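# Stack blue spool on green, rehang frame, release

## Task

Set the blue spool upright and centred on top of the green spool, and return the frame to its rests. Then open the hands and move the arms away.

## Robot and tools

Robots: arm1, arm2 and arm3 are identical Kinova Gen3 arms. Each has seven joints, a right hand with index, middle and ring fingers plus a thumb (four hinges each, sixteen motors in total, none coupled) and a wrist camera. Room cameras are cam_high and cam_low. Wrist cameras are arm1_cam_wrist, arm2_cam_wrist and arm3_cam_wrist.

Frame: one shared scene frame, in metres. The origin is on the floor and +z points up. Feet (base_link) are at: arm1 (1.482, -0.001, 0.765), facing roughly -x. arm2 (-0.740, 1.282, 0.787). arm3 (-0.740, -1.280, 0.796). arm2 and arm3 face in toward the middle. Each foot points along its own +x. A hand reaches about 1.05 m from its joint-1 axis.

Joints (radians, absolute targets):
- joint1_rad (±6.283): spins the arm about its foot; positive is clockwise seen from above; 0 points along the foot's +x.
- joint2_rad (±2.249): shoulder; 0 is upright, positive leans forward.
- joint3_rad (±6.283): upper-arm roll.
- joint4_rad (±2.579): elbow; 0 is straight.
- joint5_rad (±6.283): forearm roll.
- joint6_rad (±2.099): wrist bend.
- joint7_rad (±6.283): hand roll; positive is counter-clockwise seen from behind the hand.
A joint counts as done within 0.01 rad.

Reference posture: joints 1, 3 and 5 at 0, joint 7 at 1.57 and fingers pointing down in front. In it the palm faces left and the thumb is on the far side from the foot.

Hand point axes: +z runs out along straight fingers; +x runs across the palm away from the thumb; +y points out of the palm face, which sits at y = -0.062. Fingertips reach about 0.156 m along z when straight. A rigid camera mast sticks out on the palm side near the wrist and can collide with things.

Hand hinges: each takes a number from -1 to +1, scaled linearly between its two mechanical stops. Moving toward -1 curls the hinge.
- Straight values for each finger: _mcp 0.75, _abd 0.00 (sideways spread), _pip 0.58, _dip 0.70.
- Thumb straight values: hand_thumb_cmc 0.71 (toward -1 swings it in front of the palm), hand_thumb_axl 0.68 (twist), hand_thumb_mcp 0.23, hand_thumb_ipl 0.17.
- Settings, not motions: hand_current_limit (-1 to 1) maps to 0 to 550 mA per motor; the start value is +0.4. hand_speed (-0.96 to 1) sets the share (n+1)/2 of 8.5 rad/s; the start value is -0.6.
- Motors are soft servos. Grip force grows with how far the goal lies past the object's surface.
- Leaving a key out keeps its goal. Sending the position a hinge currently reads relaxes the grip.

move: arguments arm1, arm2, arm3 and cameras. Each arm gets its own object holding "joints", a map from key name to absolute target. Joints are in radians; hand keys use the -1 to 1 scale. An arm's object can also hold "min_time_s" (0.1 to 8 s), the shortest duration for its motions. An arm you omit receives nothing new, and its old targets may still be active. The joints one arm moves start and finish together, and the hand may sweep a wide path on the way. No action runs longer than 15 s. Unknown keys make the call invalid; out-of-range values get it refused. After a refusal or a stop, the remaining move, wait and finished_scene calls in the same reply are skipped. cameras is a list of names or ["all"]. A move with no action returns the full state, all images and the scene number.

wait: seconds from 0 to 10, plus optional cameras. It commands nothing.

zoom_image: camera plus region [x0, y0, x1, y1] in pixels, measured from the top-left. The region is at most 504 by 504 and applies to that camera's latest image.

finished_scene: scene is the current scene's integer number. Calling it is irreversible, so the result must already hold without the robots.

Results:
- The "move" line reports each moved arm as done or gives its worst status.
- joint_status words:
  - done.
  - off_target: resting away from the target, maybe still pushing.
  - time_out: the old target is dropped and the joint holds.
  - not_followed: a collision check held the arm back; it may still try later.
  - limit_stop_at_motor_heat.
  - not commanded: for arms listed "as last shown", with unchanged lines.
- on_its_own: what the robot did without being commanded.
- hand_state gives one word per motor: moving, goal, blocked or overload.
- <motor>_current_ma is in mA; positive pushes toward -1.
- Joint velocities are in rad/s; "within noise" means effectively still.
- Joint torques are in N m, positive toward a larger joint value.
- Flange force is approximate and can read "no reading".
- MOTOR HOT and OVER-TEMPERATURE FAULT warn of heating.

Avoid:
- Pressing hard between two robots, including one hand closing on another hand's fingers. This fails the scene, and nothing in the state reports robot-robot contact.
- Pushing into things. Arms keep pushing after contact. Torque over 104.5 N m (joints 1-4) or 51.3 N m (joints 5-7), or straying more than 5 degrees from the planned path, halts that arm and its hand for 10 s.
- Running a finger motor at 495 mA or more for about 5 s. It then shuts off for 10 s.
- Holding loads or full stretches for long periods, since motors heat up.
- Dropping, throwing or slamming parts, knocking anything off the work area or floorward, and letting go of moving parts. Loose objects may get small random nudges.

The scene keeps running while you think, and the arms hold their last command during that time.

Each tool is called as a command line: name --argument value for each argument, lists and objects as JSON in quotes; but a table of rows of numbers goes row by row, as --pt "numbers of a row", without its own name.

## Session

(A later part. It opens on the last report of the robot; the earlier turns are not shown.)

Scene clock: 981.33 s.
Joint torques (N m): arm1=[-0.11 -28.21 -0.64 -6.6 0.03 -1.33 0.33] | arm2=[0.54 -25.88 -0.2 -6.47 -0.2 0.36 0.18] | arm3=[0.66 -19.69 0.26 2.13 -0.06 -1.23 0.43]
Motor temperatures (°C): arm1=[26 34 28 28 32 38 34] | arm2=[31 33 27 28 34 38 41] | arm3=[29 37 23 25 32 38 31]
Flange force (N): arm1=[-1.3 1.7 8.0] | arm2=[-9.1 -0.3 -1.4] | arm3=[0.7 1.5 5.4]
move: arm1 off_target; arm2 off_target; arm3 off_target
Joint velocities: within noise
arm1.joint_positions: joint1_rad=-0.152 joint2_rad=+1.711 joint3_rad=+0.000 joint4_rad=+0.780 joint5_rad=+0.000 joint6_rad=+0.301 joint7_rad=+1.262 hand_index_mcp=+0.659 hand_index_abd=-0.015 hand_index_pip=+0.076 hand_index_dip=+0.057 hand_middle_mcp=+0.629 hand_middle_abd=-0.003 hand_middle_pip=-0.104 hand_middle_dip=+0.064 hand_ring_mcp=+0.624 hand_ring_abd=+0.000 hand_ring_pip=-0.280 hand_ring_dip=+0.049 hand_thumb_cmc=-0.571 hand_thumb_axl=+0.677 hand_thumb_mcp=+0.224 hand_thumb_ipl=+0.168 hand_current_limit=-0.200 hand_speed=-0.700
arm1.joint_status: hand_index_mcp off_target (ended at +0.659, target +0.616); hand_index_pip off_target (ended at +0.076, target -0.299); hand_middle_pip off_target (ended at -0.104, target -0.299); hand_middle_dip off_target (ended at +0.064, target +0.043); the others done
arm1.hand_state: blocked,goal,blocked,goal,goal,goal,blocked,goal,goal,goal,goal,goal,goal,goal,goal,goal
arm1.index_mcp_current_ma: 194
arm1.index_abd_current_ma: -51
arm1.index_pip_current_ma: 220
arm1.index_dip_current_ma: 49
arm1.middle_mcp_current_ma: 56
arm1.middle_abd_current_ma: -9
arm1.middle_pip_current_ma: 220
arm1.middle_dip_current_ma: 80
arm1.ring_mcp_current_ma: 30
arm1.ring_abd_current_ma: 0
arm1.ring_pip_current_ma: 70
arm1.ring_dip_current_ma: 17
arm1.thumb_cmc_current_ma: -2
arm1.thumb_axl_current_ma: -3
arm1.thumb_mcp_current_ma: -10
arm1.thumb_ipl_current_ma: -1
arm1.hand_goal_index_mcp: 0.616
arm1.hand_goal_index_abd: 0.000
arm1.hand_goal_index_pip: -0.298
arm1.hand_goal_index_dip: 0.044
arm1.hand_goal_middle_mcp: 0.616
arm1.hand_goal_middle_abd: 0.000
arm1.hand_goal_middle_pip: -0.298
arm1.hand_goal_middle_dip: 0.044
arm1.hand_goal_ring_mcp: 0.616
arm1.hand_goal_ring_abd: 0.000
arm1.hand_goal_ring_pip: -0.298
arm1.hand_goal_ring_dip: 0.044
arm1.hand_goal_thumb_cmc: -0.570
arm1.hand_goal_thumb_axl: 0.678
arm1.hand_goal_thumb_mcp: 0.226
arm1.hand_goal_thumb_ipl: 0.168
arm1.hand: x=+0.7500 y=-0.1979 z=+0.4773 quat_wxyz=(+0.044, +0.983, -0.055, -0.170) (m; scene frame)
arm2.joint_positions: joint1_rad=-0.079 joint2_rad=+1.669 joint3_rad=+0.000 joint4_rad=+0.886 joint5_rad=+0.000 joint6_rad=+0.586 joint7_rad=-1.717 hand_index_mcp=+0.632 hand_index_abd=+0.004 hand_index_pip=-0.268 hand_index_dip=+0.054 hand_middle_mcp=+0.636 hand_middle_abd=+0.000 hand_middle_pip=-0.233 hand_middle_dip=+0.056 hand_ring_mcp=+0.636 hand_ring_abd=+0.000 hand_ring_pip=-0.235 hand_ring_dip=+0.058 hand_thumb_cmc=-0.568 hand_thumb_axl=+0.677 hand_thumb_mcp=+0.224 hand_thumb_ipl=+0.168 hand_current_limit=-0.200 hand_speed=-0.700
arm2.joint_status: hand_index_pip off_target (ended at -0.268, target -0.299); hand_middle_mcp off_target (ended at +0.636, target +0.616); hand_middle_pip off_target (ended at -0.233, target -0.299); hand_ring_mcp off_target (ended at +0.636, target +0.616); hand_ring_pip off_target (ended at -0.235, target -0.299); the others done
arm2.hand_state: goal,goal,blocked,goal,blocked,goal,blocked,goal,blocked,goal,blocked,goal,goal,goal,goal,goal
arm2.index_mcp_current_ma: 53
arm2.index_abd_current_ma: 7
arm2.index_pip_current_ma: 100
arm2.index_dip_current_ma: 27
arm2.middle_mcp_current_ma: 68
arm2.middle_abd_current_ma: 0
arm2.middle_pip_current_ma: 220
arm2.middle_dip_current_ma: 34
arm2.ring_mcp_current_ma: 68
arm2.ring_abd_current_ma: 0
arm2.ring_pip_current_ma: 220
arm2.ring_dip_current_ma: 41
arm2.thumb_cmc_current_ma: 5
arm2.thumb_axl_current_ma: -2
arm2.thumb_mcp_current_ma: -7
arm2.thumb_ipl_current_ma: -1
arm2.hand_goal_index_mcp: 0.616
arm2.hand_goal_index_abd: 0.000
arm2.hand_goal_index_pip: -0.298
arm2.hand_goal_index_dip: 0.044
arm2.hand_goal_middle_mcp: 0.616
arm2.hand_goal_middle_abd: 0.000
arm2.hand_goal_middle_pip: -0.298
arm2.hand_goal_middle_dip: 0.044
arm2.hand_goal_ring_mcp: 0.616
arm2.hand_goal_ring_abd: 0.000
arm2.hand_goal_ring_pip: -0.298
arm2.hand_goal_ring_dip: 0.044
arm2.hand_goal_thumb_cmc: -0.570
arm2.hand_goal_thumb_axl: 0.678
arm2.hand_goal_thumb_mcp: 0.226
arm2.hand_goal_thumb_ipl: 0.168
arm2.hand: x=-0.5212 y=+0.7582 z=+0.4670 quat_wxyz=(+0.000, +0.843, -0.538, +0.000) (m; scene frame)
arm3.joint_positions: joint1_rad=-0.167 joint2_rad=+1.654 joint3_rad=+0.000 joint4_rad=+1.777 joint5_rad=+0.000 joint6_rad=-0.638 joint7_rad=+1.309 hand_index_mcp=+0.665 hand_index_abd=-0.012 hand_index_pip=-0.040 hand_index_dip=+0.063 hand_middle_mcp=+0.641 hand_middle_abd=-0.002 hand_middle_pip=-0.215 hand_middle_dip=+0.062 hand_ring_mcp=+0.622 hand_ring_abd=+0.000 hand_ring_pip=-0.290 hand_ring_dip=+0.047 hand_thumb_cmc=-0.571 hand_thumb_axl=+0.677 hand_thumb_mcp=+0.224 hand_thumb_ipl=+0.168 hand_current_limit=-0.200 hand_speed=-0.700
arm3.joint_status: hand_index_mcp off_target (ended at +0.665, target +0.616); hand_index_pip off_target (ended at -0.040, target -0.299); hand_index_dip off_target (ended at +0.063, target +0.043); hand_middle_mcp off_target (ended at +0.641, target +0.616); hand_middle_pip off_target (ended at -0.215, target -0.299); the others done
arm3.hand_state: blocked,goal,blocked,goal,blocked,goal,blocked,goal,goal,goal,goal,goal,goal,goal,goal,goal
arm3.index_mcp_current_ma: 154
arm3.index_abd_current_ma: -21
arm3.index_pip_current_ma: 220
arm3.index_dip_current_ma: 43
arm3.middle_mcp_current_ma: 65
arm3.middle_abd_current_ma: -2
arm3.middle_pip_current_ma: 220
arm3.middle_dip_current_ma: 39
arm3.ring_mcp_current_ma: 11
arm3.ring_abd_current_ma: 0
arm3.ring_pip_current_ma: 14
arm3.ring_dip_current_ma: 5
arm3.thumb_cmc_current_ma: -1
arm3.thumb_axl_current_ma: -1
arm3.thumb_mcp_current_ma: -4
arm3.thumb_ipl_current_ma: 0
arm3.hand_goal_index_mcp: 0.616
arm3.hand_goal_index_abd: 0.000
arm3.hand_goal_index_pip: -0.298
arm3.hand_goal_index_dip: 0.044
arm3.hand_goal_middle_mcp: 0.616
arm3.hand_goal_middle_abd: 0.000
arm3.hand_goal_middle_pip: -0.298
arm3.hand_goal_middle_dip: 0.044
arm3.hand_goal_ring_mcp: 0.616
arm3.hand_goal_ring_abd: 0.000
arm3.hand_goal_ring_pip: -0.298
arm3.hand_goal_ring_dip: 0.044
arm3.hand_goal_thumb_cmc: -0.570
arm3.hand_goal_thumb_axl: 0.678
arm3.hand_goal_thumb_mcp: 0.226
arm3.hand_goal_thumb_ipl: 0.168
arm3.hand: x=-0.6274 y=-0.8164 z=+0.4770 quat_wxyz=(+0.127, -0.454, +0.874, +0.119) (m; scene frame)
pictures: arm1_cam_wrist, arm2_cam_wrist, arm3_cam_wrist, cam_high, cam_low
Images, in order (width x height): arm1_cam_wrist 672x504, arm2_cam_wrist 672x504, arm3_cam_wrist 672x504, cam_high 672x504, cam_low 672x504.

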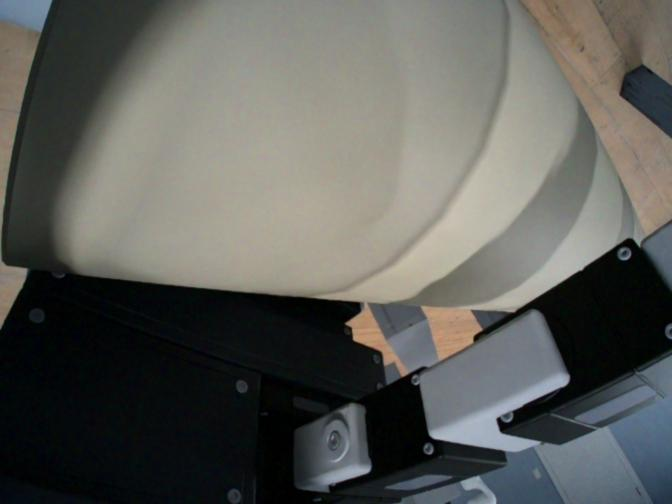

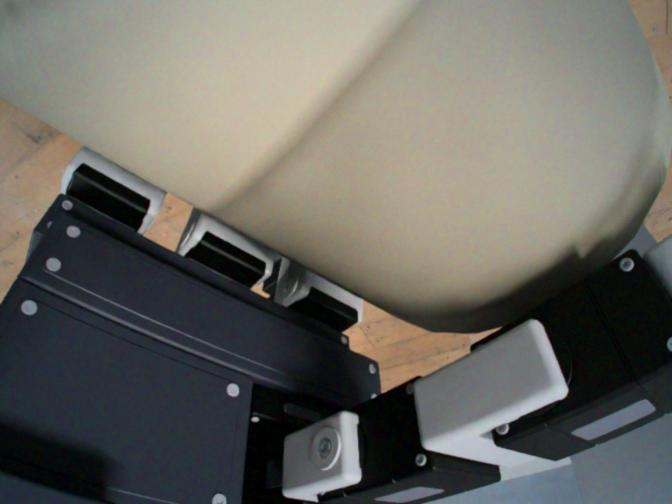

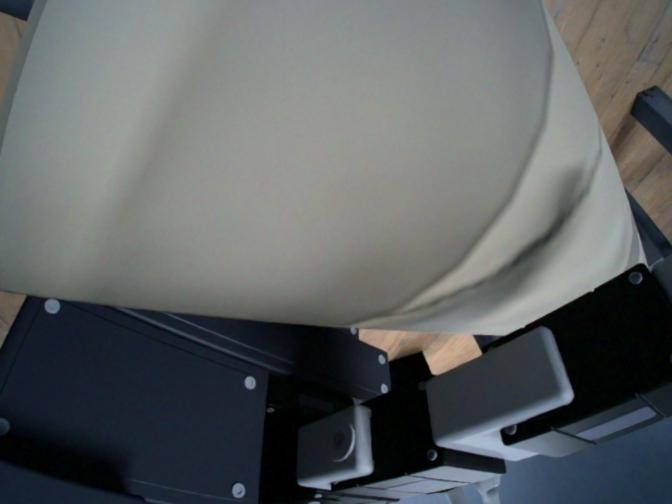

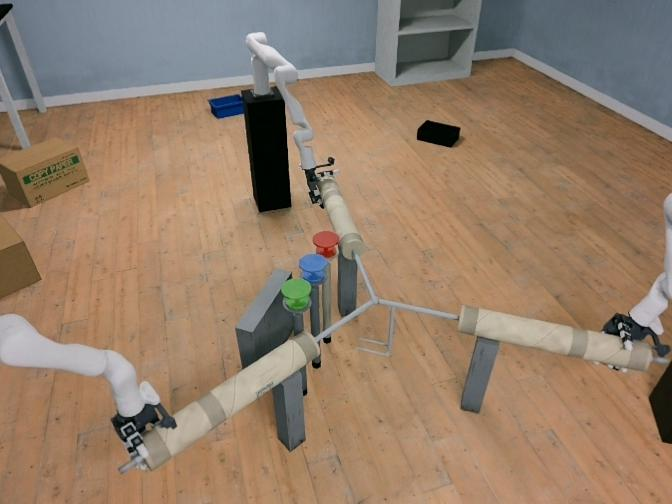

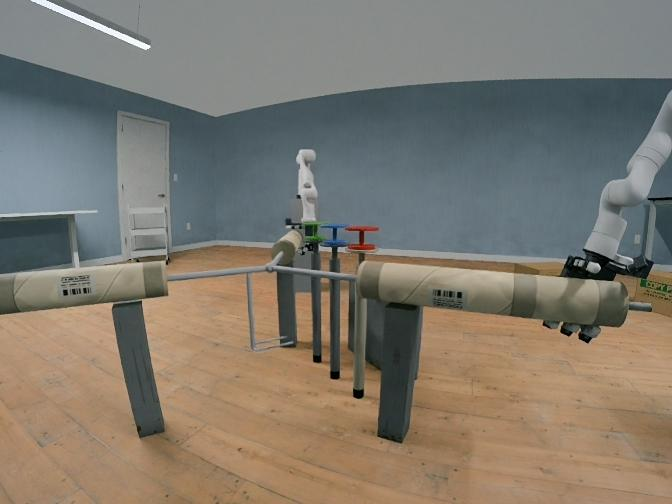

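move --arm2 '{"joints":{"hand_index_mcp":0.754,"hand_middle_mcp":0.754,"hand_ring_mcp":0.754,"hand_index_pip":0.3,"hand_middle_pip":0.3,"hand_ring_pip":0.3,"hand_index_dip":0.5,"hand_middle_dip":0.5,"hand_ring_dip":0.5}}' --arm3 '{"joints":{"hand_index_mcp":0.754,"hand_middle_mcp":0.754,"hand_ring_mcp":0.754,"hand_index_pip":0.3,"hand_middle_pip":0.3,"hand_ring_pip":0.3,"hand_index_dip":0.5,"hand_middle_dip":0.5,"hand_ring_dip":0.5}}'

move --arm2 '{"joints":{"joint1_rad":-0.072,"joint2_rad":1.7075,"joint4_rad":0.7208,"joint6_rad":0.7133,"joint7_rad":-1.710},"min_time_s":1.5}' --arm3 '{"joints":{"joint2_rad":1.6357,"joint4_rad":1.7977,"joint6_rad":-0.6409},"min_time_s":1}'

move --arm1 '{"joints":{"hand_current_limit":0.3,"hand_index_mcp":0.55,"hand_middle_mcp":0.55,"hand_ring_mcp":0.55,"hand_index_pip":-0.4,"hand_middle_pip":-0.4,"hand_ring_pip":-0.4,"hand_index_dip":0.0,"hand_middle_dip":0.0,"hand_ring_dip":0.0,"hand_thumb_mcp":0.11,"hand_thumb_ipl":-0.25}}' --arm2 '{"joints":{"hand_current_limit":0.3,"hand_index_mcp":0.55,"hand_middle_mcp":0.55,"hand_ring_mcp":0.55,"hand_index_pip":-0.4,"hand_middle_pip":-0.4,"hand_ring_pip":-0.4,"hand_index_dip":0.0,"hand_middle_dip":0.0,"hand_ring_dip":0.0,"hand_thumb_mcp":0.11,"hand_thumb_ipl":-0.25}}' --arm3 '{"joints":{"hand_current_limit":0.3,"hand_index_mcp":0.55,"hand_middle_mcp":0.55,"hand_ring_mcp":0.55,"hand_index_pip":-0.4,"hand_middle_pip":-0.4,"hand_ring_pip":-0.4,"hand_index_dip":0.0,"hand_middle_dip":0.0,"hand_ring_dip":0.0,"hand_thumb_mcp":0.11,"hand_thumb_ipl":-0.25}}' --cameras '["cam_high","cam_low","arm2_cam_wrist"]'

zoom_image --camera "cam_low" --region '[472, 200, 672, 400]'

zoom_image --camera "cam_high" --region '[60, 340, 260, 504]'

zoom_image --camera "cam_high" --region '[472, 250, 672, 400]'

Scene clock: 1032.90 s.
Joint torques (N m): arm1=[-0.46 -26.94 -0.93 -6.03 -0.02 -1.02 0.36] | arm2=[0.98 -23.79 -0.27 -6.07 -0.23 0.12 0.24] | arm3=[1.27 -18.82 1.02 1.16 -0.56 -1.15 0.28]
Motor temperatures (°C): arm1=[26 34 28 29 32 38 34] | arm2=[31 33 27 28 34 38 41] | arm3=[29 38 23 25 32 38 31]
Flange force (N): arm1=[-1.8 1.5 6.3] | arm2=[-9.5 -1.1 -5.4] | arm3=[1.3 2.3 0.4]
move: arm2 done; arm3 done
Joint velocities: within noise
arm1: as last shown
arm1.joint_positions: joint1_rad=-0.152 joint2_rad=+1.711 joint3_rad=+0.000 joint4_rad=+0.780 joint5_rad=+0.000 joint6_rad=+0.301 joint7_rad=+1.262 hand_index_mcp=+0.659 hand_index_abd=-0.005 hand_index_pip=-0.065 hand_index_dip=+0.054 hand_middle_mcp=+0.634 hand_middle_abd=-0.004 hand_middle_pip=-0.253 hand_middle_dip=+0.064 hand_ring_mcp=+0.624 hand_ring_abd=+0.000 hand_ring_pip=-0.292 hand_ring_dip=+0.047 hand_thumb_cmc=-0.571 hand_thumb_axl=+0.677 hand_thumb_mcp=+0.224 hand_thumb_ipl=+0.168 hand_current_limit=-0.200 hand_speed=-0.700
arm1.index_abd_current_ma: -15
arm1.index_dip_current_ma: 38
arm1.middle_mcp_current_ma: 78
arm1.middle_abd_current_ma: -13
arm1.middle_pip_current_ma: 193
arm1.ring_pip_current_ma: 23
arm1.ring_dip_current_ma: 10
arm1.on_its_own: hand_index_pip moved -0.141 toward your old target -0.299; hand_middle_pip moved -0.149 toward your old target -0.299
arm1.hand: x=+0.7500 y=-0.1980 z=+0.4773 quat_wxyz=(+0.044, +0.983, -0.055, -0.170) (m; scene frame)
arm2.joint_positions: joint1_rad=-0.079 joint2_rad=+1.669 joint3_rad=+0.000 joint4_rad=+0.886 joint5_rad=+0.000 joint6_rad=+0.586 joint7_rad=-1.717 hand_index_mcp=+0.753 hand_index_abd=+0.003 hand_index_pip=+0.298 hand_index_dip=+0.498 hand_middle_mcp=+0.753 hand_middle_abd=+0.000 hand_middle_pip=+0.298 hand_middle_dip=+0.498 hand_ring_mcp=+0.753 hand_ring_abd=+0.000 hand_ring_pip=+0.298 hand_ring_dip=+0.497 hand_thumb_cmc=-0.568 hand_thumb_axl=+0.677 hand_thumb_mcp=+0.224 hand_thumb_ipl=+0.168 hand_current_limit=-0.200 hand_speed=-0.700
arm2.joint_status: all done
arm2.hand_state: goal,goal,goal,goal,goal,goal,goal,goal,goal,goal,goal,goal,goal,goal,goal,goal
arm2.index_mcp_current_ma: -3
arm2.index_abd_current_ma: 6
arm2.index_pip_current_ma: -5
arm2.index_dip_current_ma: -5
arm2.middle_mcp_current_ma: -3
arm2.middle_abd_current_ma: 0
arm2.middle_pip_current_ma: -5
arm2.middle_dip_current_ma: -5
arm2.ring_mcp_current_ma: -3
arm2.ring_abd_current_ma: 0
arm2.ring_pip_current_ma: -5
arm2.ring_dip_current_ma: -6
arm2.thumb_cmc_current_ma: 5
arm2.thumb_axl_current_ma: -2
arm2.thumb_mcp_current_ma: -7
arm2.thumb_ipl_current_ma: -1
arm2.hand_goal_index_mcp: 0.754
arm2.hand_goal_index_abd: 0.000
arm2.hand_goal_index_pip: 0.300
arm2.hand_goal_index_dip: 0.500
arm2.hand_goal_middle_mcp: 0.754
arm2.hand_goal_middle_abd: 0.000
arm2.hand_goal_middle_pip: 0.300
arm2.hand_goal_middle_dip: 0.500
arm2.hand_goal_ring_mcp: 0.754
arm2.hand_goal_ring_abd: 0.000
arm2.hand_goal_ring_pip: 0.300
arm2.hand_goal_ring_dip: 0.500
arm2.hand_goal_thumb_cmc: -0.570
arm2.hand_goal_thumb_axl: 0.678
arm2.hand_goal_thumb_mcp: 0.226
arm2.hand_goal_thumb_ipl: 0.168
arm2.hand: x=-0.5212 y=+0.7582 z=+0.4670 quat_wxyz=(+0.000, +0.843, -0.538, +0.000) (m; scene frame)
arm3.joint_positions: joint1_rad=-0.167 joint2_rad=+1.654 joint3_rad=+0.000 joint4_rad=+1.777 joint5_rad=+0.000 joint6_rad=-0.638 joint7_rad=+1.309 hand_index_mcp=+0.758 hand_index_abd=-0.007 hand_index_pip=+0.298 hand_index_dip=+0.497 hand_middle_mcp=+0.753 hand_middle_abd=-0.002 hand_middle_pip=+0.298 hand_middle_dip=+0.497 hand_ring_mcp=+0.753 hand_ring_abd=+0.000 hand_ring_pip=+0.298 hand_ring_dip=+0.497 hand_thumb_cmc=-0.571 hand_thumb_axl=+0.677 hand_thumb_mcp=+0.224 hand_thumb_ipl=+0.168 hand_current_limit=-0.200 hand_speed=-0.700
arm3.joint_status: all done
arm3.hand_state: goal,goal,goal,goal,goal,goal,goal,goal,goal,goal,goal,goal,goal,goal,goal,goal
arm3.index_mcp_current_ma: 5
arm3.index_abd_current_ma: -9
arm3.index_pip_current_ma: -2
arm3.index_dip_current_ma: -4
arm3.middle_mcp_current_ma: -1
arm3.middle_abd_current_ma: -2
arm3.middle_pip_current_ma: -2
arm3.middle_dip_current_ma: -4
arm3.ring_mcp_current_ma: -1
arm3.ring_abd_current_ma: 0
arm3.ring_pip_current_ma: -2
arm3.ring_dip_current_ma: -3
arm3.thumb_cmc_current_ma: -1
arm3.thumb_axl_current_ma: -1
arm3.thumb_mcp_current_ma: -4
arm3.thumb_ipl_current_ma: 0
arm3.hand_goal_index_mcp: 0.754
arm3.hand_goal_index_abd: 0.000
arm3.hand_goal_index_pip: 0.300
arm3.hand_goal_index_dip: 0.500
arm3.hand_goal_middle_mcp: 0.754
arm3.hand_goal_middle_abd: 0.000
arm3.hand_goal_middle_pip: 0.300
arm3.hand_goal_middle_dip: 0.500
arm3.hand_goal_ring_mcp: 0.754
arm3.hand_goal_ring_abd: 0.000
arm3.hand_goal_ring_pip: 0.300
arm3.hand_goal_ring_dip: 0.500
arm3.hand_goal_thumb_cmc: -0.570
arm3.hand_goal_thumb_axl: 0.678
arm3.hand_goal_thumb_mcp: 0.226
arm3.hand_goal_thumb_ipl: 0.168
arm3.hand: x=-0.6274 y=-0.8163 z=+0.4770 quat_wxyz=(+0.127, -0.454, +0.874, +0.119) (m; scene frame)
pictures: none

Scene clock: 1034.77 s.
Joint torques (N m): arm1=[-0.44 -26.92 -0.96 -6.04 -0.05 -1.02 0.31] | arm2=[0.99 -24.6 -0.23 -7 -0.24 0.14 0.2] | arm3=[1.22 -18.79 1.08 1.16 -0.56 -1.14 0.29]
Motor temperatures (°C): arm1=[26 34 28 29 32 38 34] | arm2=[31 33 27 28 34 38 41] | arm3=[29 38 23 25 32 38 31]
Flange force (N): arm1=[-1.7 1.4 6.2] | arm2=[-12.2 -0.7 -6.3] | arm3=[1.3 2.2 0.2]
move: arm2 done; arm3 done
Joint velocities: within noise
arm1.joint_positions: joint1_rad=-0.152 joint2_rad=+1.711 joint3_rad=+0.000 joint4_rad=+0.780 joint5_rad=+0.000 joint6_rad=+0.301 joint7_rad=+1.262 hand_index_mcp=+0.659 hand_index_abd=-0.005 hand_index_pip=-0.065 hand_index_dip=+0.054 hand_middle_mcp=+0.634 hand_middle_abd=-0.004 hand_middle_pip=-0.253 hand_middle_dip=+0.064 hand_ring_mcp=+0.624 hand_ring_abd=+0.000 hand_ring_pip=-0.292 hand_ring_dip=+0.047 hand_thumb_cmc=-0.571 hand_thumb_axl=+0.677 hand_thumb_mcp=+0.224 hand_thumb_ipl=+0.168 hand_current_limit=-0.200 hand_speed=-0.700
arm1.joint_status: not commanded
arm1.hand_state: blocked,goal,blocked,goal,goal,goal,blocked,goal,goal,goal,goal,goal,goal,goal,goal,goal
arm1.index_mcp_current_ma: 194
arm1.index_abd_current_ma: -15
arm1.index_pip_current_ma: 220
arm1.index_dip_current_ma: 38
arm1.middle_mcp_current_ma: 78
arm1.middle_abd_current_ma: -13
arm1.middle_pip_current_ma: 193
arm1.middle_dip_current_ma: 80
arm1.ring_mcp_current_ma: 30
arm1.ring_abd_current_ma: 0
arm1.ring_pip_current_ma: 23
arm1.ring_dip_current_ma: 10
arm1.thumb_cmc_current_ma: -2
arm1.thumb_axl_current_ma: -3
arm1.thumb_mcp_current_ma: -10
arm1.thumb_ipl_current_ma: -1
arm1.hand_goal_index_mcp: 0.616
arm1.hand_goal_index_abd: 0.000
arm1.hand_goal_index_pip: -0.298
arm1.hand_goal_index_dip: 0.044
arm1.hand_goal_middle_mcp: 0.616
arm1.hand_goal_middle_abd: 0.000
arm1.hand_goal_middle_pip: -0.298
arm1.hand_goal_middle_dip: 0.044
arm1.hand_goal_ring_mcp: 0.616
arm1.hand_goal_ring_abd: 0.000
arm1.hand_goal_ring_pip: -0.298
arm1.hand_goal_ring_dip: 0.044
arm1.hand_goal_thumb_cmc: -0.570
arm1.hand_goal_thumb_axl: 0.678
arm1.hand_goal_thumb_mcp: 0.226
arm1.hand_goal_thumb_ipl: 0.168
arm1.hand: x=+0.7501 y=-0.1980 z=+0.4773 quat_wxyz=(+0.044, +0.983, -0.055, -0.170) (m; scene frame)
arm2.joint_positions: joint1_rad=-0.072 joint2_rad=+1.708 joint3_rad=+0.000 joint4_rad=+0.721 joint5_rad=+0.000 joint6_rad=+0.713 joint7_rad=-1.710 hand_index_mcp=+0.753 hand_index_abd=+0.003 hand_index_pip=+0.298 hand_index_dip=+0.498 hand_middle_mcp=+0.753 hand_middle_abd=+0.000 hand_middle_pip=+0.298 hand_middle_dip=+0.498 hand_ring_mcp=+0.753 hand_ring_abd=+0.000 hand_ring_pip=+0.298 hand_ring_dip=+0.497 hand_thumb_cmc=-0.568 hand_thumb_axl=+0.677 hand_thumb_mcp=+0.224 hand_thumb_ipl=+0.168 hand_current_limit=-0.200 hand_speed=-0.700
arm2.joint_status: all done
arm2.hand_state: goal,goal,goal,goal,goal,goal,goal,goal,goal,goal,goal,goal,goal,goal,goal,goal
arm2.index_mcp_current_ma: -3
arm2.index_abd_current_ma: 6
arm2.index_pip_current_ma: -5
arm2.index_dip_current_ma: -5
arm2.middle_mcp_current_ma: -3
arm2.middle_abd_current_ma: 0
arm2.middle_pip_current_ma: -5
arm2.middle_dip_current_ma: -5
arm2.ring_mcp_current_ma: -3
arm2.ring_abd_current_ma: 0
arm2.ring_pip_current_ma: -5
arm2.ring_dip_current_ma: -6
arm2.thumb_cmc_current_ma: 5
arm2.thumb_axl_current_ma: -2
arm2.thumb_mcp_current_ma: -7
arm2.thumb_ipl_current_ma: -1
arm2.hand_goal_index_mcp: 0.754
arm2.hand_goal_index_abd: 0.000
arm2.hand_goal_index_pip: 0.300
arm2.hand_goal_index_dip: 0.500
arm2.hand_goal_middle_mcp: 0.754
arm2.hand_goal_middle_abd: 0.000
arm2.hand_goal_middle_pip: 0.300
arm2.hand_goal_middle_dip: 0.500
arm2.hand_goal_ring_mcp: 0.754
arm2.hand_goal_ring_abd: 0.000
arm2.hand_goal_ring_pip: 0.300
arm2.hand_goal_ring_dip: 0.500
arm2.hand_goal_thumb_cmc: -0.570
arm2.hand_goal_thumb_axl: 0.678
arm2.hand_goal_thumb_mcp: 0.226
arm2.hand_goal_thumb_ipl: 0.168
arm2.hand: x=-0.5087 y=+0.7312 z=+0.4751 quat_wxyz=(+0.000, +0.843, -0.538, +0.000) (m; scene frame)
arm3.joint_positions: joint1_rad=-0.167 joint2_rad=+1.636 joint3_rad=+0.000 joint4_rad=+1.798 joint5_rad=+0.000 joint6_rad=-0.641 joint7_rad=+1.309 hand_index_mcp=+0.758 hand_index_abd=-0.006 hand_index_pip=+0.298 hand_index_dip=+0.497 hand_middle_mcp=+0.753 hand_middle_abd=-0.002 hand_middle_pip=+0.298 hand_middle_dip=+0.497 hand_ring_mcp=+0.753 hand_ring_abd=+0.000 hand_ring_pip=+0.298 hand_ring_dip=+0.497 hand_thumb_cmc=-0.571 hand_thumb_axl=+0.677 hand_thumb_mcp=+0.224 hand_thumb_ipl=+0.168 hand_current_limit=-0.200 hand_speed=-0.700
arm3.joint_status: all done
arm3.hand_state: goal,goal,goal,goal,goal,goal,goal,goal,goal,goal,goal,goal,goal,goal,goal,goal
arm3.index_mcp_current_ma: 5
arm3.index_abd_current_ma: -9
arm3.index_pip_current_ma: -2
arm3.index_dip_current_ma: -4
arm3.middle_mcp_current_ma: -1
arm3.middle_abd_current_ma: -2
arm3.middle_pip_current_ma: -2
arm3.middle_dip_current_ma: -4
arm3.ring_mcp_current_ma: -1
arm3.ring_abd_current_ma: 0
arm3.ring_pip_current_ma: -2
arm3.ring_dip_current_ma: -3
arm3.thumb_cmc_current_ma: -1
arm3.thumb_axl_current_ma: -1
arm3.thumb_mcp_current_ma: -4
arm3.thumb_ipl_current_ma: 0
arm3.hand_goal_index_mcp: 0.754
arm3.hand_goal_index_abd: 0.000
arm3.hand_goal_index_pip: 0.300
arm3.hand_goal_index_dip: 0.500
arm3.hand_goal_middle_mcp: 0.754
arm3.hand_goal_middle_abd: 0.000
arm3.hand_goal_middle_pip: 0.300
arm3.hand_goal_middle_dip: 0.500
arm3.hand_goal_ring_mcp: 0.754
arm3.hand_goal_ring_abd: 0.000
arm3.hand_goal_ring_pip: 0.300
arm3.hand_goal_ring_dip: 0.500
arm3.hand_goal_thumb_cmc: -0.570
arm3.hand_goal_thumb_axl: 0.678
arm3.hand_goal_thumb_mcp: 0.226
arm3.hand_goal_thumb_ipl: 0.168
arm3.hand: x=-0.6274 y=-0.8163 z=+0.4850 quat_wxyz=(+0.127, -0.454, +0.874, +0.119) (m; scene frame)
pictures: none

Scene clock: 1035.87 s.
Joint torques (N m): arm1=[2.7 -32.06 0.38 -10.23 -0.66 -3.18 -0.55] | arm2=[-2.44 -27.79 -3.05 -8.11 -1.3 -0.01 0.11] | arm3=[2.19 -17.71 2.43 4.01 -0.56 -0.21 0.6]
Motor temperatures (°C): arm1=[26 34 28 29 32 38 34] | arm2=[31 33 27 28 34 38 41] | arm3=[29 38 23 25 32 38 31]
Flange force (N): arm1=[6.2 2.6 4.9] | arm2=[-11.1 4.8 -1.2] | arm3=[-1.0 5.9 6.2]
move: arm1 off_target; arm2 off_target; arm3 off_target
Joint velocities: within noise
arm1.joint_positions: joint1_rad=-0.152 joint2_rad=+1.711 joint3_rad=+0.000 joint4_rad=+0.780 joint5_rad=+0.000 joint6_rad=+0.301 joint7_rad=+1.262 hand_index_mcp=+0.655 hand_index_abd=-0.008 hand_index_pip=-0.113 hand_index_dip=+0.029 hand_middle_mcp=+0.626 hand_middle_abd=-0.009 hand_middle_pip=-0.294 hand_middle_dip=+0.041 hand_ring_mcp=+0.565 hand_ring_abd=+0.000 hand_ring_pip=-0.389 hand_ring_dip=+0.003 hand_thumb_cmc=-0.551 hand_thumb_axl=+0.666 hand_thumb_mcp=+0.212 hand_thumb_ipl=-0.195 hand_current_limit=+0.300 hand_speed=-0.700
arm1.joint_status: hand_index_mcp off_target (ended at +0.655, target +0.550); hand_index_pip off_target (ended at -0.113, target -0.400); hand_index_dip off_target (ended at +0.029, target +0.000); hand_middle_mcp off_target (ended at +0.626, target +0.550); hand_middle_pip off_target (ended at -0.294, target -0.400); hand_middle_dip off_target (ended at +0.041, target +0.000); hand_thumb_mcp off_target (ended at +0.212, target +0.110); hand_thumb_ipl off_target (ended at -0.195, target -0.250); the others done
arm1.hand_state: blocked,goal,blocked,blocked,blocked,goal,blocked,blocked,goal,goal,goal,goal,goal,goal,blocked,blocked
arm1.index_mcp_current_ma: 358
arm1.index_abd_current_ma: -26
arm1.index_pip_current_ma: 357
arm1.index_dip_current_ma: 120
arm1.middle_mcp_current_ma: 357
arm1.middle_abd_current_ma: -28
arm1.middle_pip_current_ma: 357
arm1.middle_dip_current_ma: 175
arm1.ring_mcp_current_ma: 63
arm1.ring_abd_current_ma: 0
arm1.ring_pip_current_ma: 41
arm1.ring_dip_current_ma: 11
arm1.thumb_cmc_current_ma: 77
arm1.thumb_axl_current_ma: -55
arm1.thumb_mcp_current_ma: 358
arm1.thumb_ipl_current_ma: 331
arm1.hand_goal_index_mcp: 0.550
arm1.hand_goal_index_abd: 0.000
arm1.hand_goal_index_pip: -0.400
arm1.hand_goal_index_dip: 0.000
arm1.hand_goal_middle_mcp: 0.550
arm1.hand_goal_middle_abd: 0.000
arm1.hand_goal_middle_pip: -0.400
arm1.hand_goal_middle_dip: 0.000
arm1.hand_goal_ring_mcp: 0.550
arm1.hand_goal_ring_abd: 0.000
arm1.hand_goal_ring_pip: -0.400
arm1.hand_goal_ring_dip: 0.000
arm1.hand_goal_thumb_cmc: -0.570
arm1.hand_goal_thumb_axl: 0.678
arm1.hand_goal_thumb_mcp: 0.110
arm1.hand_goal_thumb_ipl: -0.250
arm1.hand: x=+0.7502 y=-0.1979 z=+0.4772 quat_wxyz=(+0.044, +0.983, -0.055, -0.170) (m; scene frame)
arm2.joint_positions: joint1_rad=-0.072 joint2_rad=+1.708 joint3_rad=+0.000 joint4_rad=+0.721 joint5_rad=+0.000 joint6_rad=+0.713 joint7_rad=-1.710 hand_index_mcp=+0.586 hand_index_abd=+0.002 hand_index_pip=-0.034 hand_index_dip=+0.061 hand_middle_mcp=+0.586 hand_middle_abd=-0.001 hand_middle_pip=-0.041 hand_middle_dip=+0.062 hand_ring_mcp=+0.585 hand_ring_abd=-0.001 hand_ring_pip=-0.051 hand_ring_dip=+0.070 hand_thumb_cmc=-0.569 hand_thumb_axl=+0.677 hand_thumb_mcp=+0.171 hand_thumb_ipl=-0.176 hand_current_limit=+0.300 hand_speed=-0.700
arm2.joint_status: hand_index_mcp off_target (ended at +0.586, target +0.550); hand_index_pip off_target (ended at -0.034, target -0.400); hand_index_dip off_target (ended at +0.061, target +0.000); hand_middle_mcp off_target (ended at +0.586, target +0.550); hand_middle_pip off_target (ended at -0.041, target -0.400); hand_middle_dip off_target (ended at +0.062, target +0.000); hand_ring_mcp off_target (ended at +0.585, target +0.550); hand_ring_pip off_target (ended at -0.051, target -0.400); hand_ring_dip off_target (ended at +0.070, target +0.000); hand_thumb_mcp off_target (ended at +0.171, target +0.110); hand_thumb_ipl off_target (ended at -0.176, target -0.250); the others done
arm2.hand_state: blocked,goal,blocked,blocked,blocked,goal,blocked,blocked,blocked,goal,blocked,blocked,goal,goal,blocked,blocked
arm2.index_mcp_current_ma: 134
arm2.index_abd_current_ma: 3
arm2.index_pip_current_ma: 357
arm2.index_dip_current_ma: 233
arm2.middle_mcp_current_ma: 133
arm2.middle_abd_current_ma: -2
arm2.middle_pip_current_ma: 358
arm2.middle_dip_current_ma: 236
arm2.ring_mcp_current_ma: 129
arm2.ring_abd_current_ma: -1
arm2.ring_pip_current_ma: 357
arm2.ring_dip_current_ma: 269
arm2.thumb_cmc_current_ma: 1
arm2.thumb_axl_current_ma: -2
arm2.thumb_mcp_current_ma: 310
arm2.thumb_ipl_current_ma: 357
arm2.hand_goal_index_mcp: 0.550
arm2.hand_goal_index_abd: 0.000
arm2.hand_goal_index_pip: -0.400
arm2.hand_goal_index_dip: 0.000
arm2.hand_goal_middle_mcp: 0.550
arm2.hand_goal_middle_abd: 0.000
arm2.hand_goal_middle_pip: -0.400
arm2.hand_goal_middle_dip: 0.000
arm2.hand_goal_ring_mcp: 0.550
arm2.hand_goal_ring_abd: 0.000
arm2.hand_goal_ring_pip: -0.400
arm2.hand_goal_ring_dip: 0.000
arm2.hand_goal_thumb_cmc: -0.570
arm2.hand_goal_thumb_axl: 0.678
arm2.hand_goal_thumb_mcp: 0.110
arm2.hand_goal_thumb_ipl: -0.250
arm2.hand: x=-0.5087 y=+0.7311 z=+0.4751 quat_wxyz=(+0.000, +0.843, -0.538, +0.000) (m; scene frame)
arm3.joint_positions: joint1_rad=-0.167 joint2_rad=+1.636 joint3_rad=+0.000 joint4_rad=+1.798 joint5_rad=+0.000 joint6_rad=-0.641 joint7_rad=+1.309 hand_index_mcp=+0.706 hand_index_abd=+0.000 hand_index_pip=-0.044 hand_index_dip=+0.062 hand_middle_mcp=+0.593 hand_middle_abd=-0.002 hand_middle_pip=-0.113 hand_middle_dip=+0.060 hand_ring_mcp=+0.579 hand_ring_abd=-0.001 hand_ring_pip=-0.268 hand_ring_dip=+0.028 hand_thumb_cmc=-0.557 hand_thumb_axl=+0.677 hand_thumb_mcp=+0.152 hand_thumb_ipl=-0.218 hand_current_limit=+0.300 hand_speed=-0.700
arm3.joint_status: hand_index_mcp off_target (ended at +0.706, target +0.550); hand_index_pip off_target (ended at -0.044, target -0.400); hand_index_dip off_target (ended at +0.062, target +0.000); hand_middle_mcp off_target (ended at +0.593, target +0.550); hand_middle_pip off_target (ended at -0.113, target -0.400); hand_middle_dip off_target (ended at +0.060, target +0.000); hand_ring_mcp off_target (ended at +0.579, target +0.550); hand_ring_pip off_target (ended at -0.268, target -0.400); hand_ring_dip off_target (ended at +0.028, target +0.000); hand_thumb_mcp off_target (ended at +0.152, target +0.110); hand_thumb_ipl off_target (ended at -0.218, target -0.250); the others done
arm3.hand_state: blocked,goal,blocked,blocked,blocked,goal,blocked,blocked,blocked,goal,blocked,blocked,goal,goal,blocked,blocked
arm3.index_mcp_current_ma: 357
arm3.index_abd_current_ma: 0
arm3.index_pip_current_ma: 357
arm3.index_dip_current_ma: 192
arm3.middle_mcp_current_ma: 129
arm3.middle_abd_current_ma: -1
arm3.middle_pip_current_ma: 358
arm3.middle_dip_current_ma: 187
arm3.ring_mcp_current_ma: 79
arm3.ring_abd_current_ma: -1
arm3.ring_pip_current_ma: 357
arm3.ring_dip_current_ma: 69
arm3.thumb_cmc_current_ma: 25
arm3.thumb_axl_current_ma: -1
arm3.thumb_mcp_current_ma: 160
arm3.thumb_ipl_current_ma: 120
arm3.hand_goal_index_mcp: 0.550
arm3.hand_goal_index_abd: 0.000
arm3.hand_goal_index_pip: -0.400
arm3.hand_goal_index_dip: 0.000
arm3.hand_goal_middle_mcp: 0.550
arm3.hand_goal_middle_abd: 0.000
arm3.hand_goal_middle_pip: -0.400
arm3.hand_goal_middle_dip: 0.000
arm3.hand_goal_ring_mcp: 0.550
arm3.hand_goal_ring_abd: 0.000
arm3.hand_goal_ring_pip: -0.400
arm3.hand_goal_ring_dip: 0.000
arm3.hand_goal_thumb_cmc: -0.570
arm3.hand_goal_thumb_axl: 0.678
arm3.hand_goal_thumb_mcp: 0.110
arm3.hand_goal_thumb_ipl: -0.250
arm3.hand: x=-0.6273 y=-0.8163 z=+0.4851 quat_wxyz=(+0.127, -0.454, +0.874, +0.119) (m; scene frame)
pictures: arm2_cam_wrist, cam_high, cam_low
Images, in order (width x height): arm2_cam_wrist 672x504, cam_high 672x504, cam_low 672x504.

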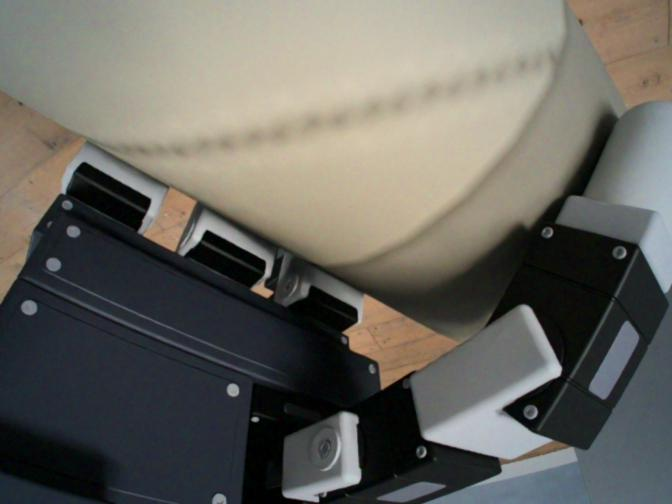

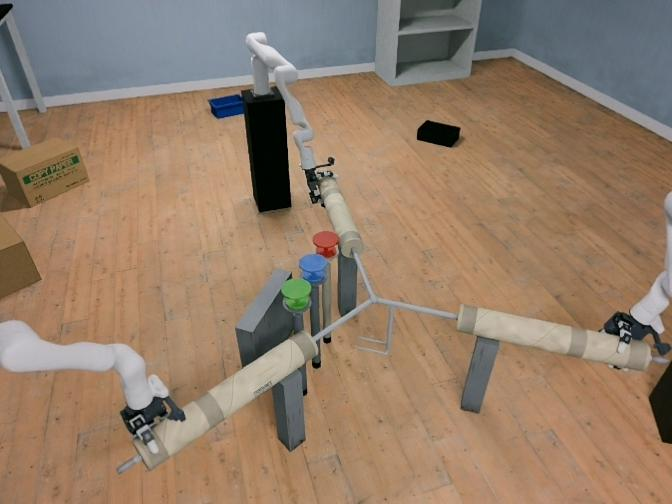

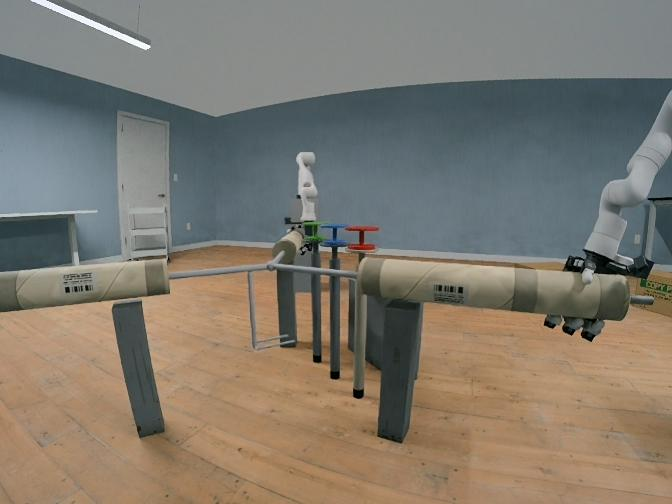

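Scaled by 2.520 from the camera's 672x504 image, which has a finer 960x720 frame.

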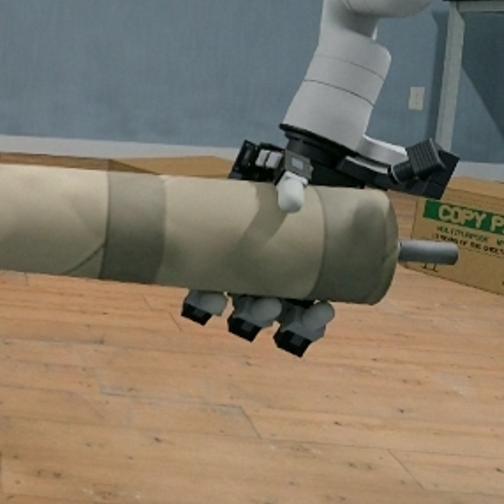

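Scaled by 2.520 from the camera's 672x504 image, which has a finer 960x720 frame.

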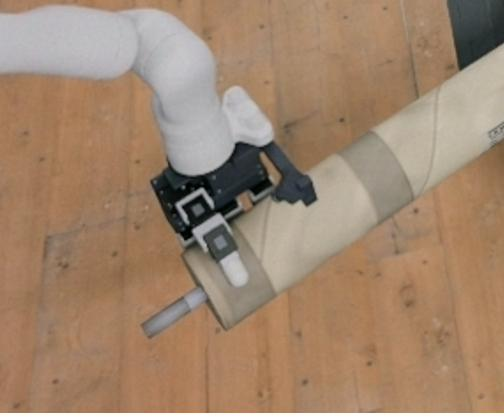

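Scaled by 2.520 from the camera's 672x504 image, which has a finer 960x720 frame.

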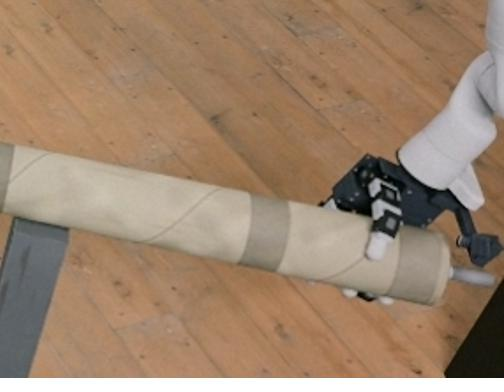

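move --arm1 '{"joints":{"hand_current_limit":0.7,"joint2_rad":1.6333,"joint4_rad":0.8718,"joint6_rad":0.2875},"min_time_s":3}' --arm2 '{"joints":{"hand_current_limit":0.7,"joint2_rad":1.6294,"joint4_rad":0.8125,"joint6_rad":0.6997},"min_time_s":3}' --arm3 '{"joints":{"hand_current_limit":0.7,"joint2_rad":1.565,"joint4_rad":1.8713,"joint6_rad":-0.6439},"min_time_s":3}' --cameras '["cam_high","cam_low"]'

zoom_image --camera "cam_low" --region '[472, 200, 672, 400]'

zoom_image --camera "cam_high" --region '[220, 170, 472, 422]'

Scene clock: 1085.60 s.
Joint torques (N m): arm1=[2.63 -31.15 0.49 -9.4 -0.67 -2.85 -0.59] | arm2=[-2.15 -27.39 -3.17 -7.74 -1.28 0.12 0.14] | arm3=[1.74 -17.63 1.96 4.26 -0.34 -0.13 0.71]
Motor temperatures (°C): arm1=[26 36 28 29 32 38 34] | arm2=[31 35 27 28 34 38 41] | arm3=[29 37 23 25 32 38 31]
Flange force (N): arm1=[4.8 2.7 5.2] | arm2=[-9.9 4.1 -0.6] | arm3=[-1.6 5.2 6.4]
move: arm1 done; arm2 done; arm3 done
Joint velocities: within noise
arm1.joint_positions: joint1_rad=-0.152 joint2_rad=+1.633 joint3_rad=+0.000 joint4_rad=+0.872 joint5_rad=+0.000 joint6_rad=+0.287 joint7_rad=+1.262 hand_index_mcp=+0.655 hand_index_abd=-0.011 hand_index_pip=-0.118 hand_index_dip=+0.029 hand_middle_mcp=+0.626 hand_middle_abd=-0.010 hand_middle_pip=-0.294 hand_middle_dip=+0.041 hand_ring_mcp=+0.565 hand_ring_abd=+0.000 hand_ring_pip=-0.389 hand_ring_dip=+0.003 hand_thumb_cmc=-0.551 hand_thumb_axl=+0.664 hand_thumb_mcp=+0.212 hand_thumb_ipl=-0.195 hand_current_limit=+0.700 hand_speed=-0.700
arm1.joint_status: all done
arm1.hand_state: blocked,goal,blocked,blocked,blocked,goal,blocked,blocked,goal,goal,goal,goal,goal,goal,blocked,blocked
arm1.index_mcp_current_ma: 467
arm1.index_abd_current_ma: -35
arm1.index_pip_current_ma: 467
arm1.index_dip_current_ma: 120
arm1.middle_mcp_current_ma: 362
arm1.middle_abd_current_ma: -33
arm1.middle_pip_current_ma: 468
arm1.middle_dip_current_ma: 175
arm1.ring_mcp_current_ma: 63
arm1.ring_abd_current_ma: 0
arm1.ring_pip_current_ma: 41
arm1.ring_dip_current_ma: 11
arm1.thumb_cmc_current_ma: 77
arm1.thumb_axl_current_ma: -70
arm1.thumb_mcp_current_ma: 468
arm1.thumb_ipl_current_ma: 326
arm1.hand_goal_index_mcp: 0.550
arm1.hand_goal_index_abd: 0.000
arm1.hand_goal_index_pip: -0.400
arm1.hand_goal_index_dip: 0.000
arm1.hand_goal_middle_mcp: 0.550
arm1.hand_goal_middle_abd: 0.000
arm1.hand_goal_middle_pip: -0.400
arm1.hand_goal_middle_dip: 0.000
arm1.hand_goal_ring_mcp: 0.550
arm1.hand_goal_ring_abd: 0.000
arm1.hand_goal_ring_pip: -0.400
arm1.hand_goal_ring_dip: 0.000
arm1.hand_goal_thumb_cmc: -0.570
arm1.hand_goal_thumb_axl: 0.678
arm1.hand_goal_thumb_mcp: 0.110
arm1.hand_goal_thumb_ipl: -0.250
arm1.hand: x=+0.7504 y=-0.1979 z=+0.5072 quat_wxyz=(+0.044, +0.983, -0.055, -0.170) (m; scene frame)
arm2.joint_positions: joint1_rad=-0.072 joint2_rad=+1.629 joint3_rad=+0.000 joint4_rad=+0.813 joint5_rad=+0.000 joint6_rad=+0.700 joint7_rad=-1.710 hand_index_mcp=+0.589 hand_index_abd=+0.002 hand_index_pip=-0.044 hand_index_dip=+0.061 hand_middle_mcp=+0.588 hand_middle_abd=-0.001 hand_middle_pip=-0.051 hand_middle_dip=+0.062 hand_ring_mcp=+0.587 hand_ring_abd=-0.001 hand_ring_pip=-0.061 hand_ring_dip=+0.070 hand_thumb_cmc=-0.569 hand_thumb_axl=+0.677 hand_thumb_mcp=+0.178 hand_thumb_ipl=-0.187 hand_current_limit=+0.700 hand_speed=-0.700
arm2.joint_status: all done
arm2.hand_state: blocked,goal,blocked,blocked,blocked,goal,blocked,blocked,blocked,goal,blocked,blocked,goal,goal,blocked,blocked
arm2.index_mcp_current_ma: 144
arm2.index_abd_current_ma: 3
arm2.index_pip_current_ma: 467
arm2.index_dip_current_ma: 233
arm2.middle_mcp_current_ma: 143
arm2.middle_abd_current_ma: -2
arm2.middle_pip_current_ma: 467
arm2.middle_dip_current_ma: 236
arm2.ring_mcp_current_ma: 139
arm2.ring_abd_current_ma: -1
arm2.ring_pip_current_ma: 467
arm2.ring_dip_current_ma: 269
arm2.thumb_cmc_current_ma: 2
arm2.thumb_axl_current_ma: -2
arm2.thumb_mcp_current_ma: 354
arm2.thumb_ipl_current_ma: 337
arm2.hand_goal_index_mcp: 0.550
arm2.hand_goal_index_abd: 0.000
arm2.hand_goal_index_pip: -0.400
arm2.hand_goal_index_dip: 0.000
arm2.hand_goal_middle_mcp: 0.550
arm2.hand_goal_middle_abd: 0.000
arm2.hand_goal_middle_pip: -0.400
arm2.hand_goal_middle_dip: 0.000
arm2.hand_goal_ring_mcp: 0.550
arm2.hand_goal_ring_abd: 0.000
arm2.hand_goal_ring_pip: -0.400
arm2.hand_goal_ring_dip: 0.000
arm2.hand_goal_thumb_cmc: -0.570
arm2.hand_goal_thumb_axl: 0.678
arm2.hand_goal_thumb_mcp: 0.110
arm2.hand_goal_thumb_ipl: -0.250
arm2.hand: x=-0.5087 y=+0.7312 z=+0.5050 quat_wxyz=(+0.000, +0.843, -0.538, +0.000) (m; scene frame)
arm3.joint_positions: joint1_rad=-0.167 joint2_rad=+1.565 joint3_rad=+0.000 joint4_rad=+1.871 joint5_rad=+0.000 joint6_rad=-0.644 joint7_rad=+1.309 hand_index_mcp=+0.706 hand_index_abd=+0.000 hand_index_pip=-0.073 hand_index_dip=+0.062 hand_middle_mcp=+0.598 hand_middle_abd=-0.001 hand_middle_pip=-0.148 hand_middle_dip=+0.060 hand_ring_mcp=+0.584 hand_ring_abd=-0.001 hand_ring_pip=-0.300 hand_ring_dip=+0.029 hand_thumb_cmc=-0.550 hand_thumb_axl=+0.677 hand_thumb_mcp=+0.163 hand_thumb_ipl=-0.218 hand_current_limit=+0.700 hand_speed=-0.700
arm3.joint_status: all done
arm3.hand_state: blocked,goal,blocked,blocked,blocked,goal,blocked,blocked,blocked,goal,blocked,blocked,goal,goal,blocked,blocked
arm3.index_mcp_current_ma: 467
arm3.index_abd_current_ma: 0
arm3.index_pip_current_ma: 467
arm3.index_dip_current_ma: 192
arm3.middle_mcp_current_ma: 147
arm3.middle_abd_current_ma: -1
arm3.middle_pip_current_ma: 468
arm3.middle_dip_current_ma: 187
arm3.ring_mcp_current_ma: 96
arm3.ring_abd_current_ma: -1
arm3.ring_pip_current_ma: 352
arm3.ring_dip_current_ma: 74
arm3.thumb_cmc_current_ma: 45
arm3.thumb_axl_current_ma: -2
arm3.thumb_mcp_current_ma: 218
arm3.thumb_ipl_current_ma: 120
arm3.hand_goal_index_mcp: 0.550
arm3.hand_goal_index_abd: 0.000
arm3.hand_goal_index_pip: -0.400
arm3.hand_goal_index_dip: 0.000
arm3.hand_goal_middle_mcp: 0.550
arm3.hand_goal_middle_abd: 0.000
arm3.hand_goal_middle_pip: -0.400
arm3.hand_goal_middle_dip: 0.000
arm3.hand_goal_ring_mcp: 0.550
arm3.hand_goal_ring_abd: 0.000
arm3.hand_goal_ring_pip: -0.400
arm3.hand_goal_ring_dip: 0.000
arm3.hand_goal_thumb_cmc: -0.570
arm3.hand_goal_thumb_axl: 0.678
arm3.hand_goal_thumb_mcp: 0.110
arm3.hand_goal_thumb_ipl: -0.250
arm3.on_its_own: hand_index_pip moved -0.029 toward your old target -0.400; hand_middle_pip moved -0.035 toward your old target -0.400; hand_ring_pip moved -0.032 toward your old target -0.400
arm3.hand: x=-0.6272 y=-0.8164 z=+0.5150 quat_wxyz=(+0.127, -0.454, +0.874, +0.119) (m; scene frame)
pictures: cam_high, cam_low
Images, in order (width x height): cam_high 672x504, cam_low 672x504.

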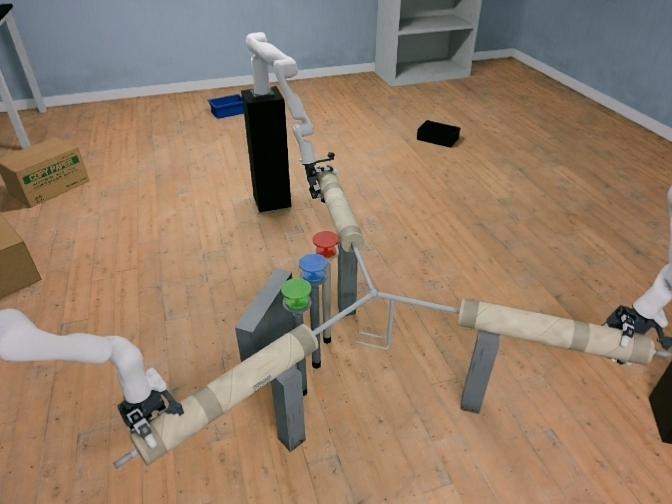

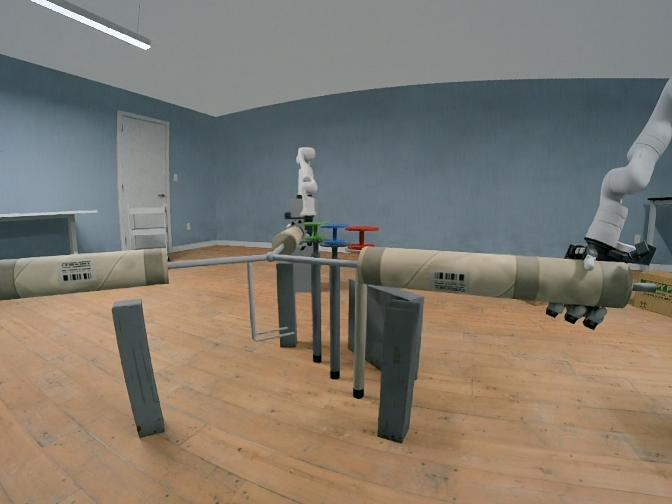

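Scaled by 2.520 from the camera's 672x504 image, which has a finer 960x720 frame.

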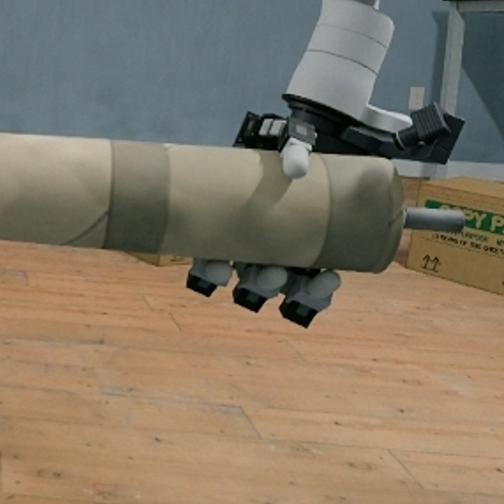

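Scaled by 2.000 from the camera's 672x504 image, which has a finer 960x720 frame.

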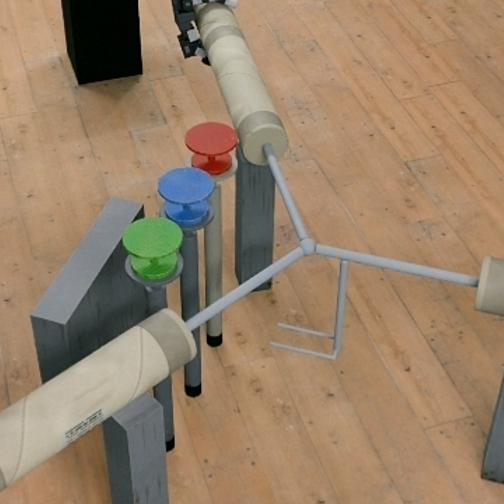

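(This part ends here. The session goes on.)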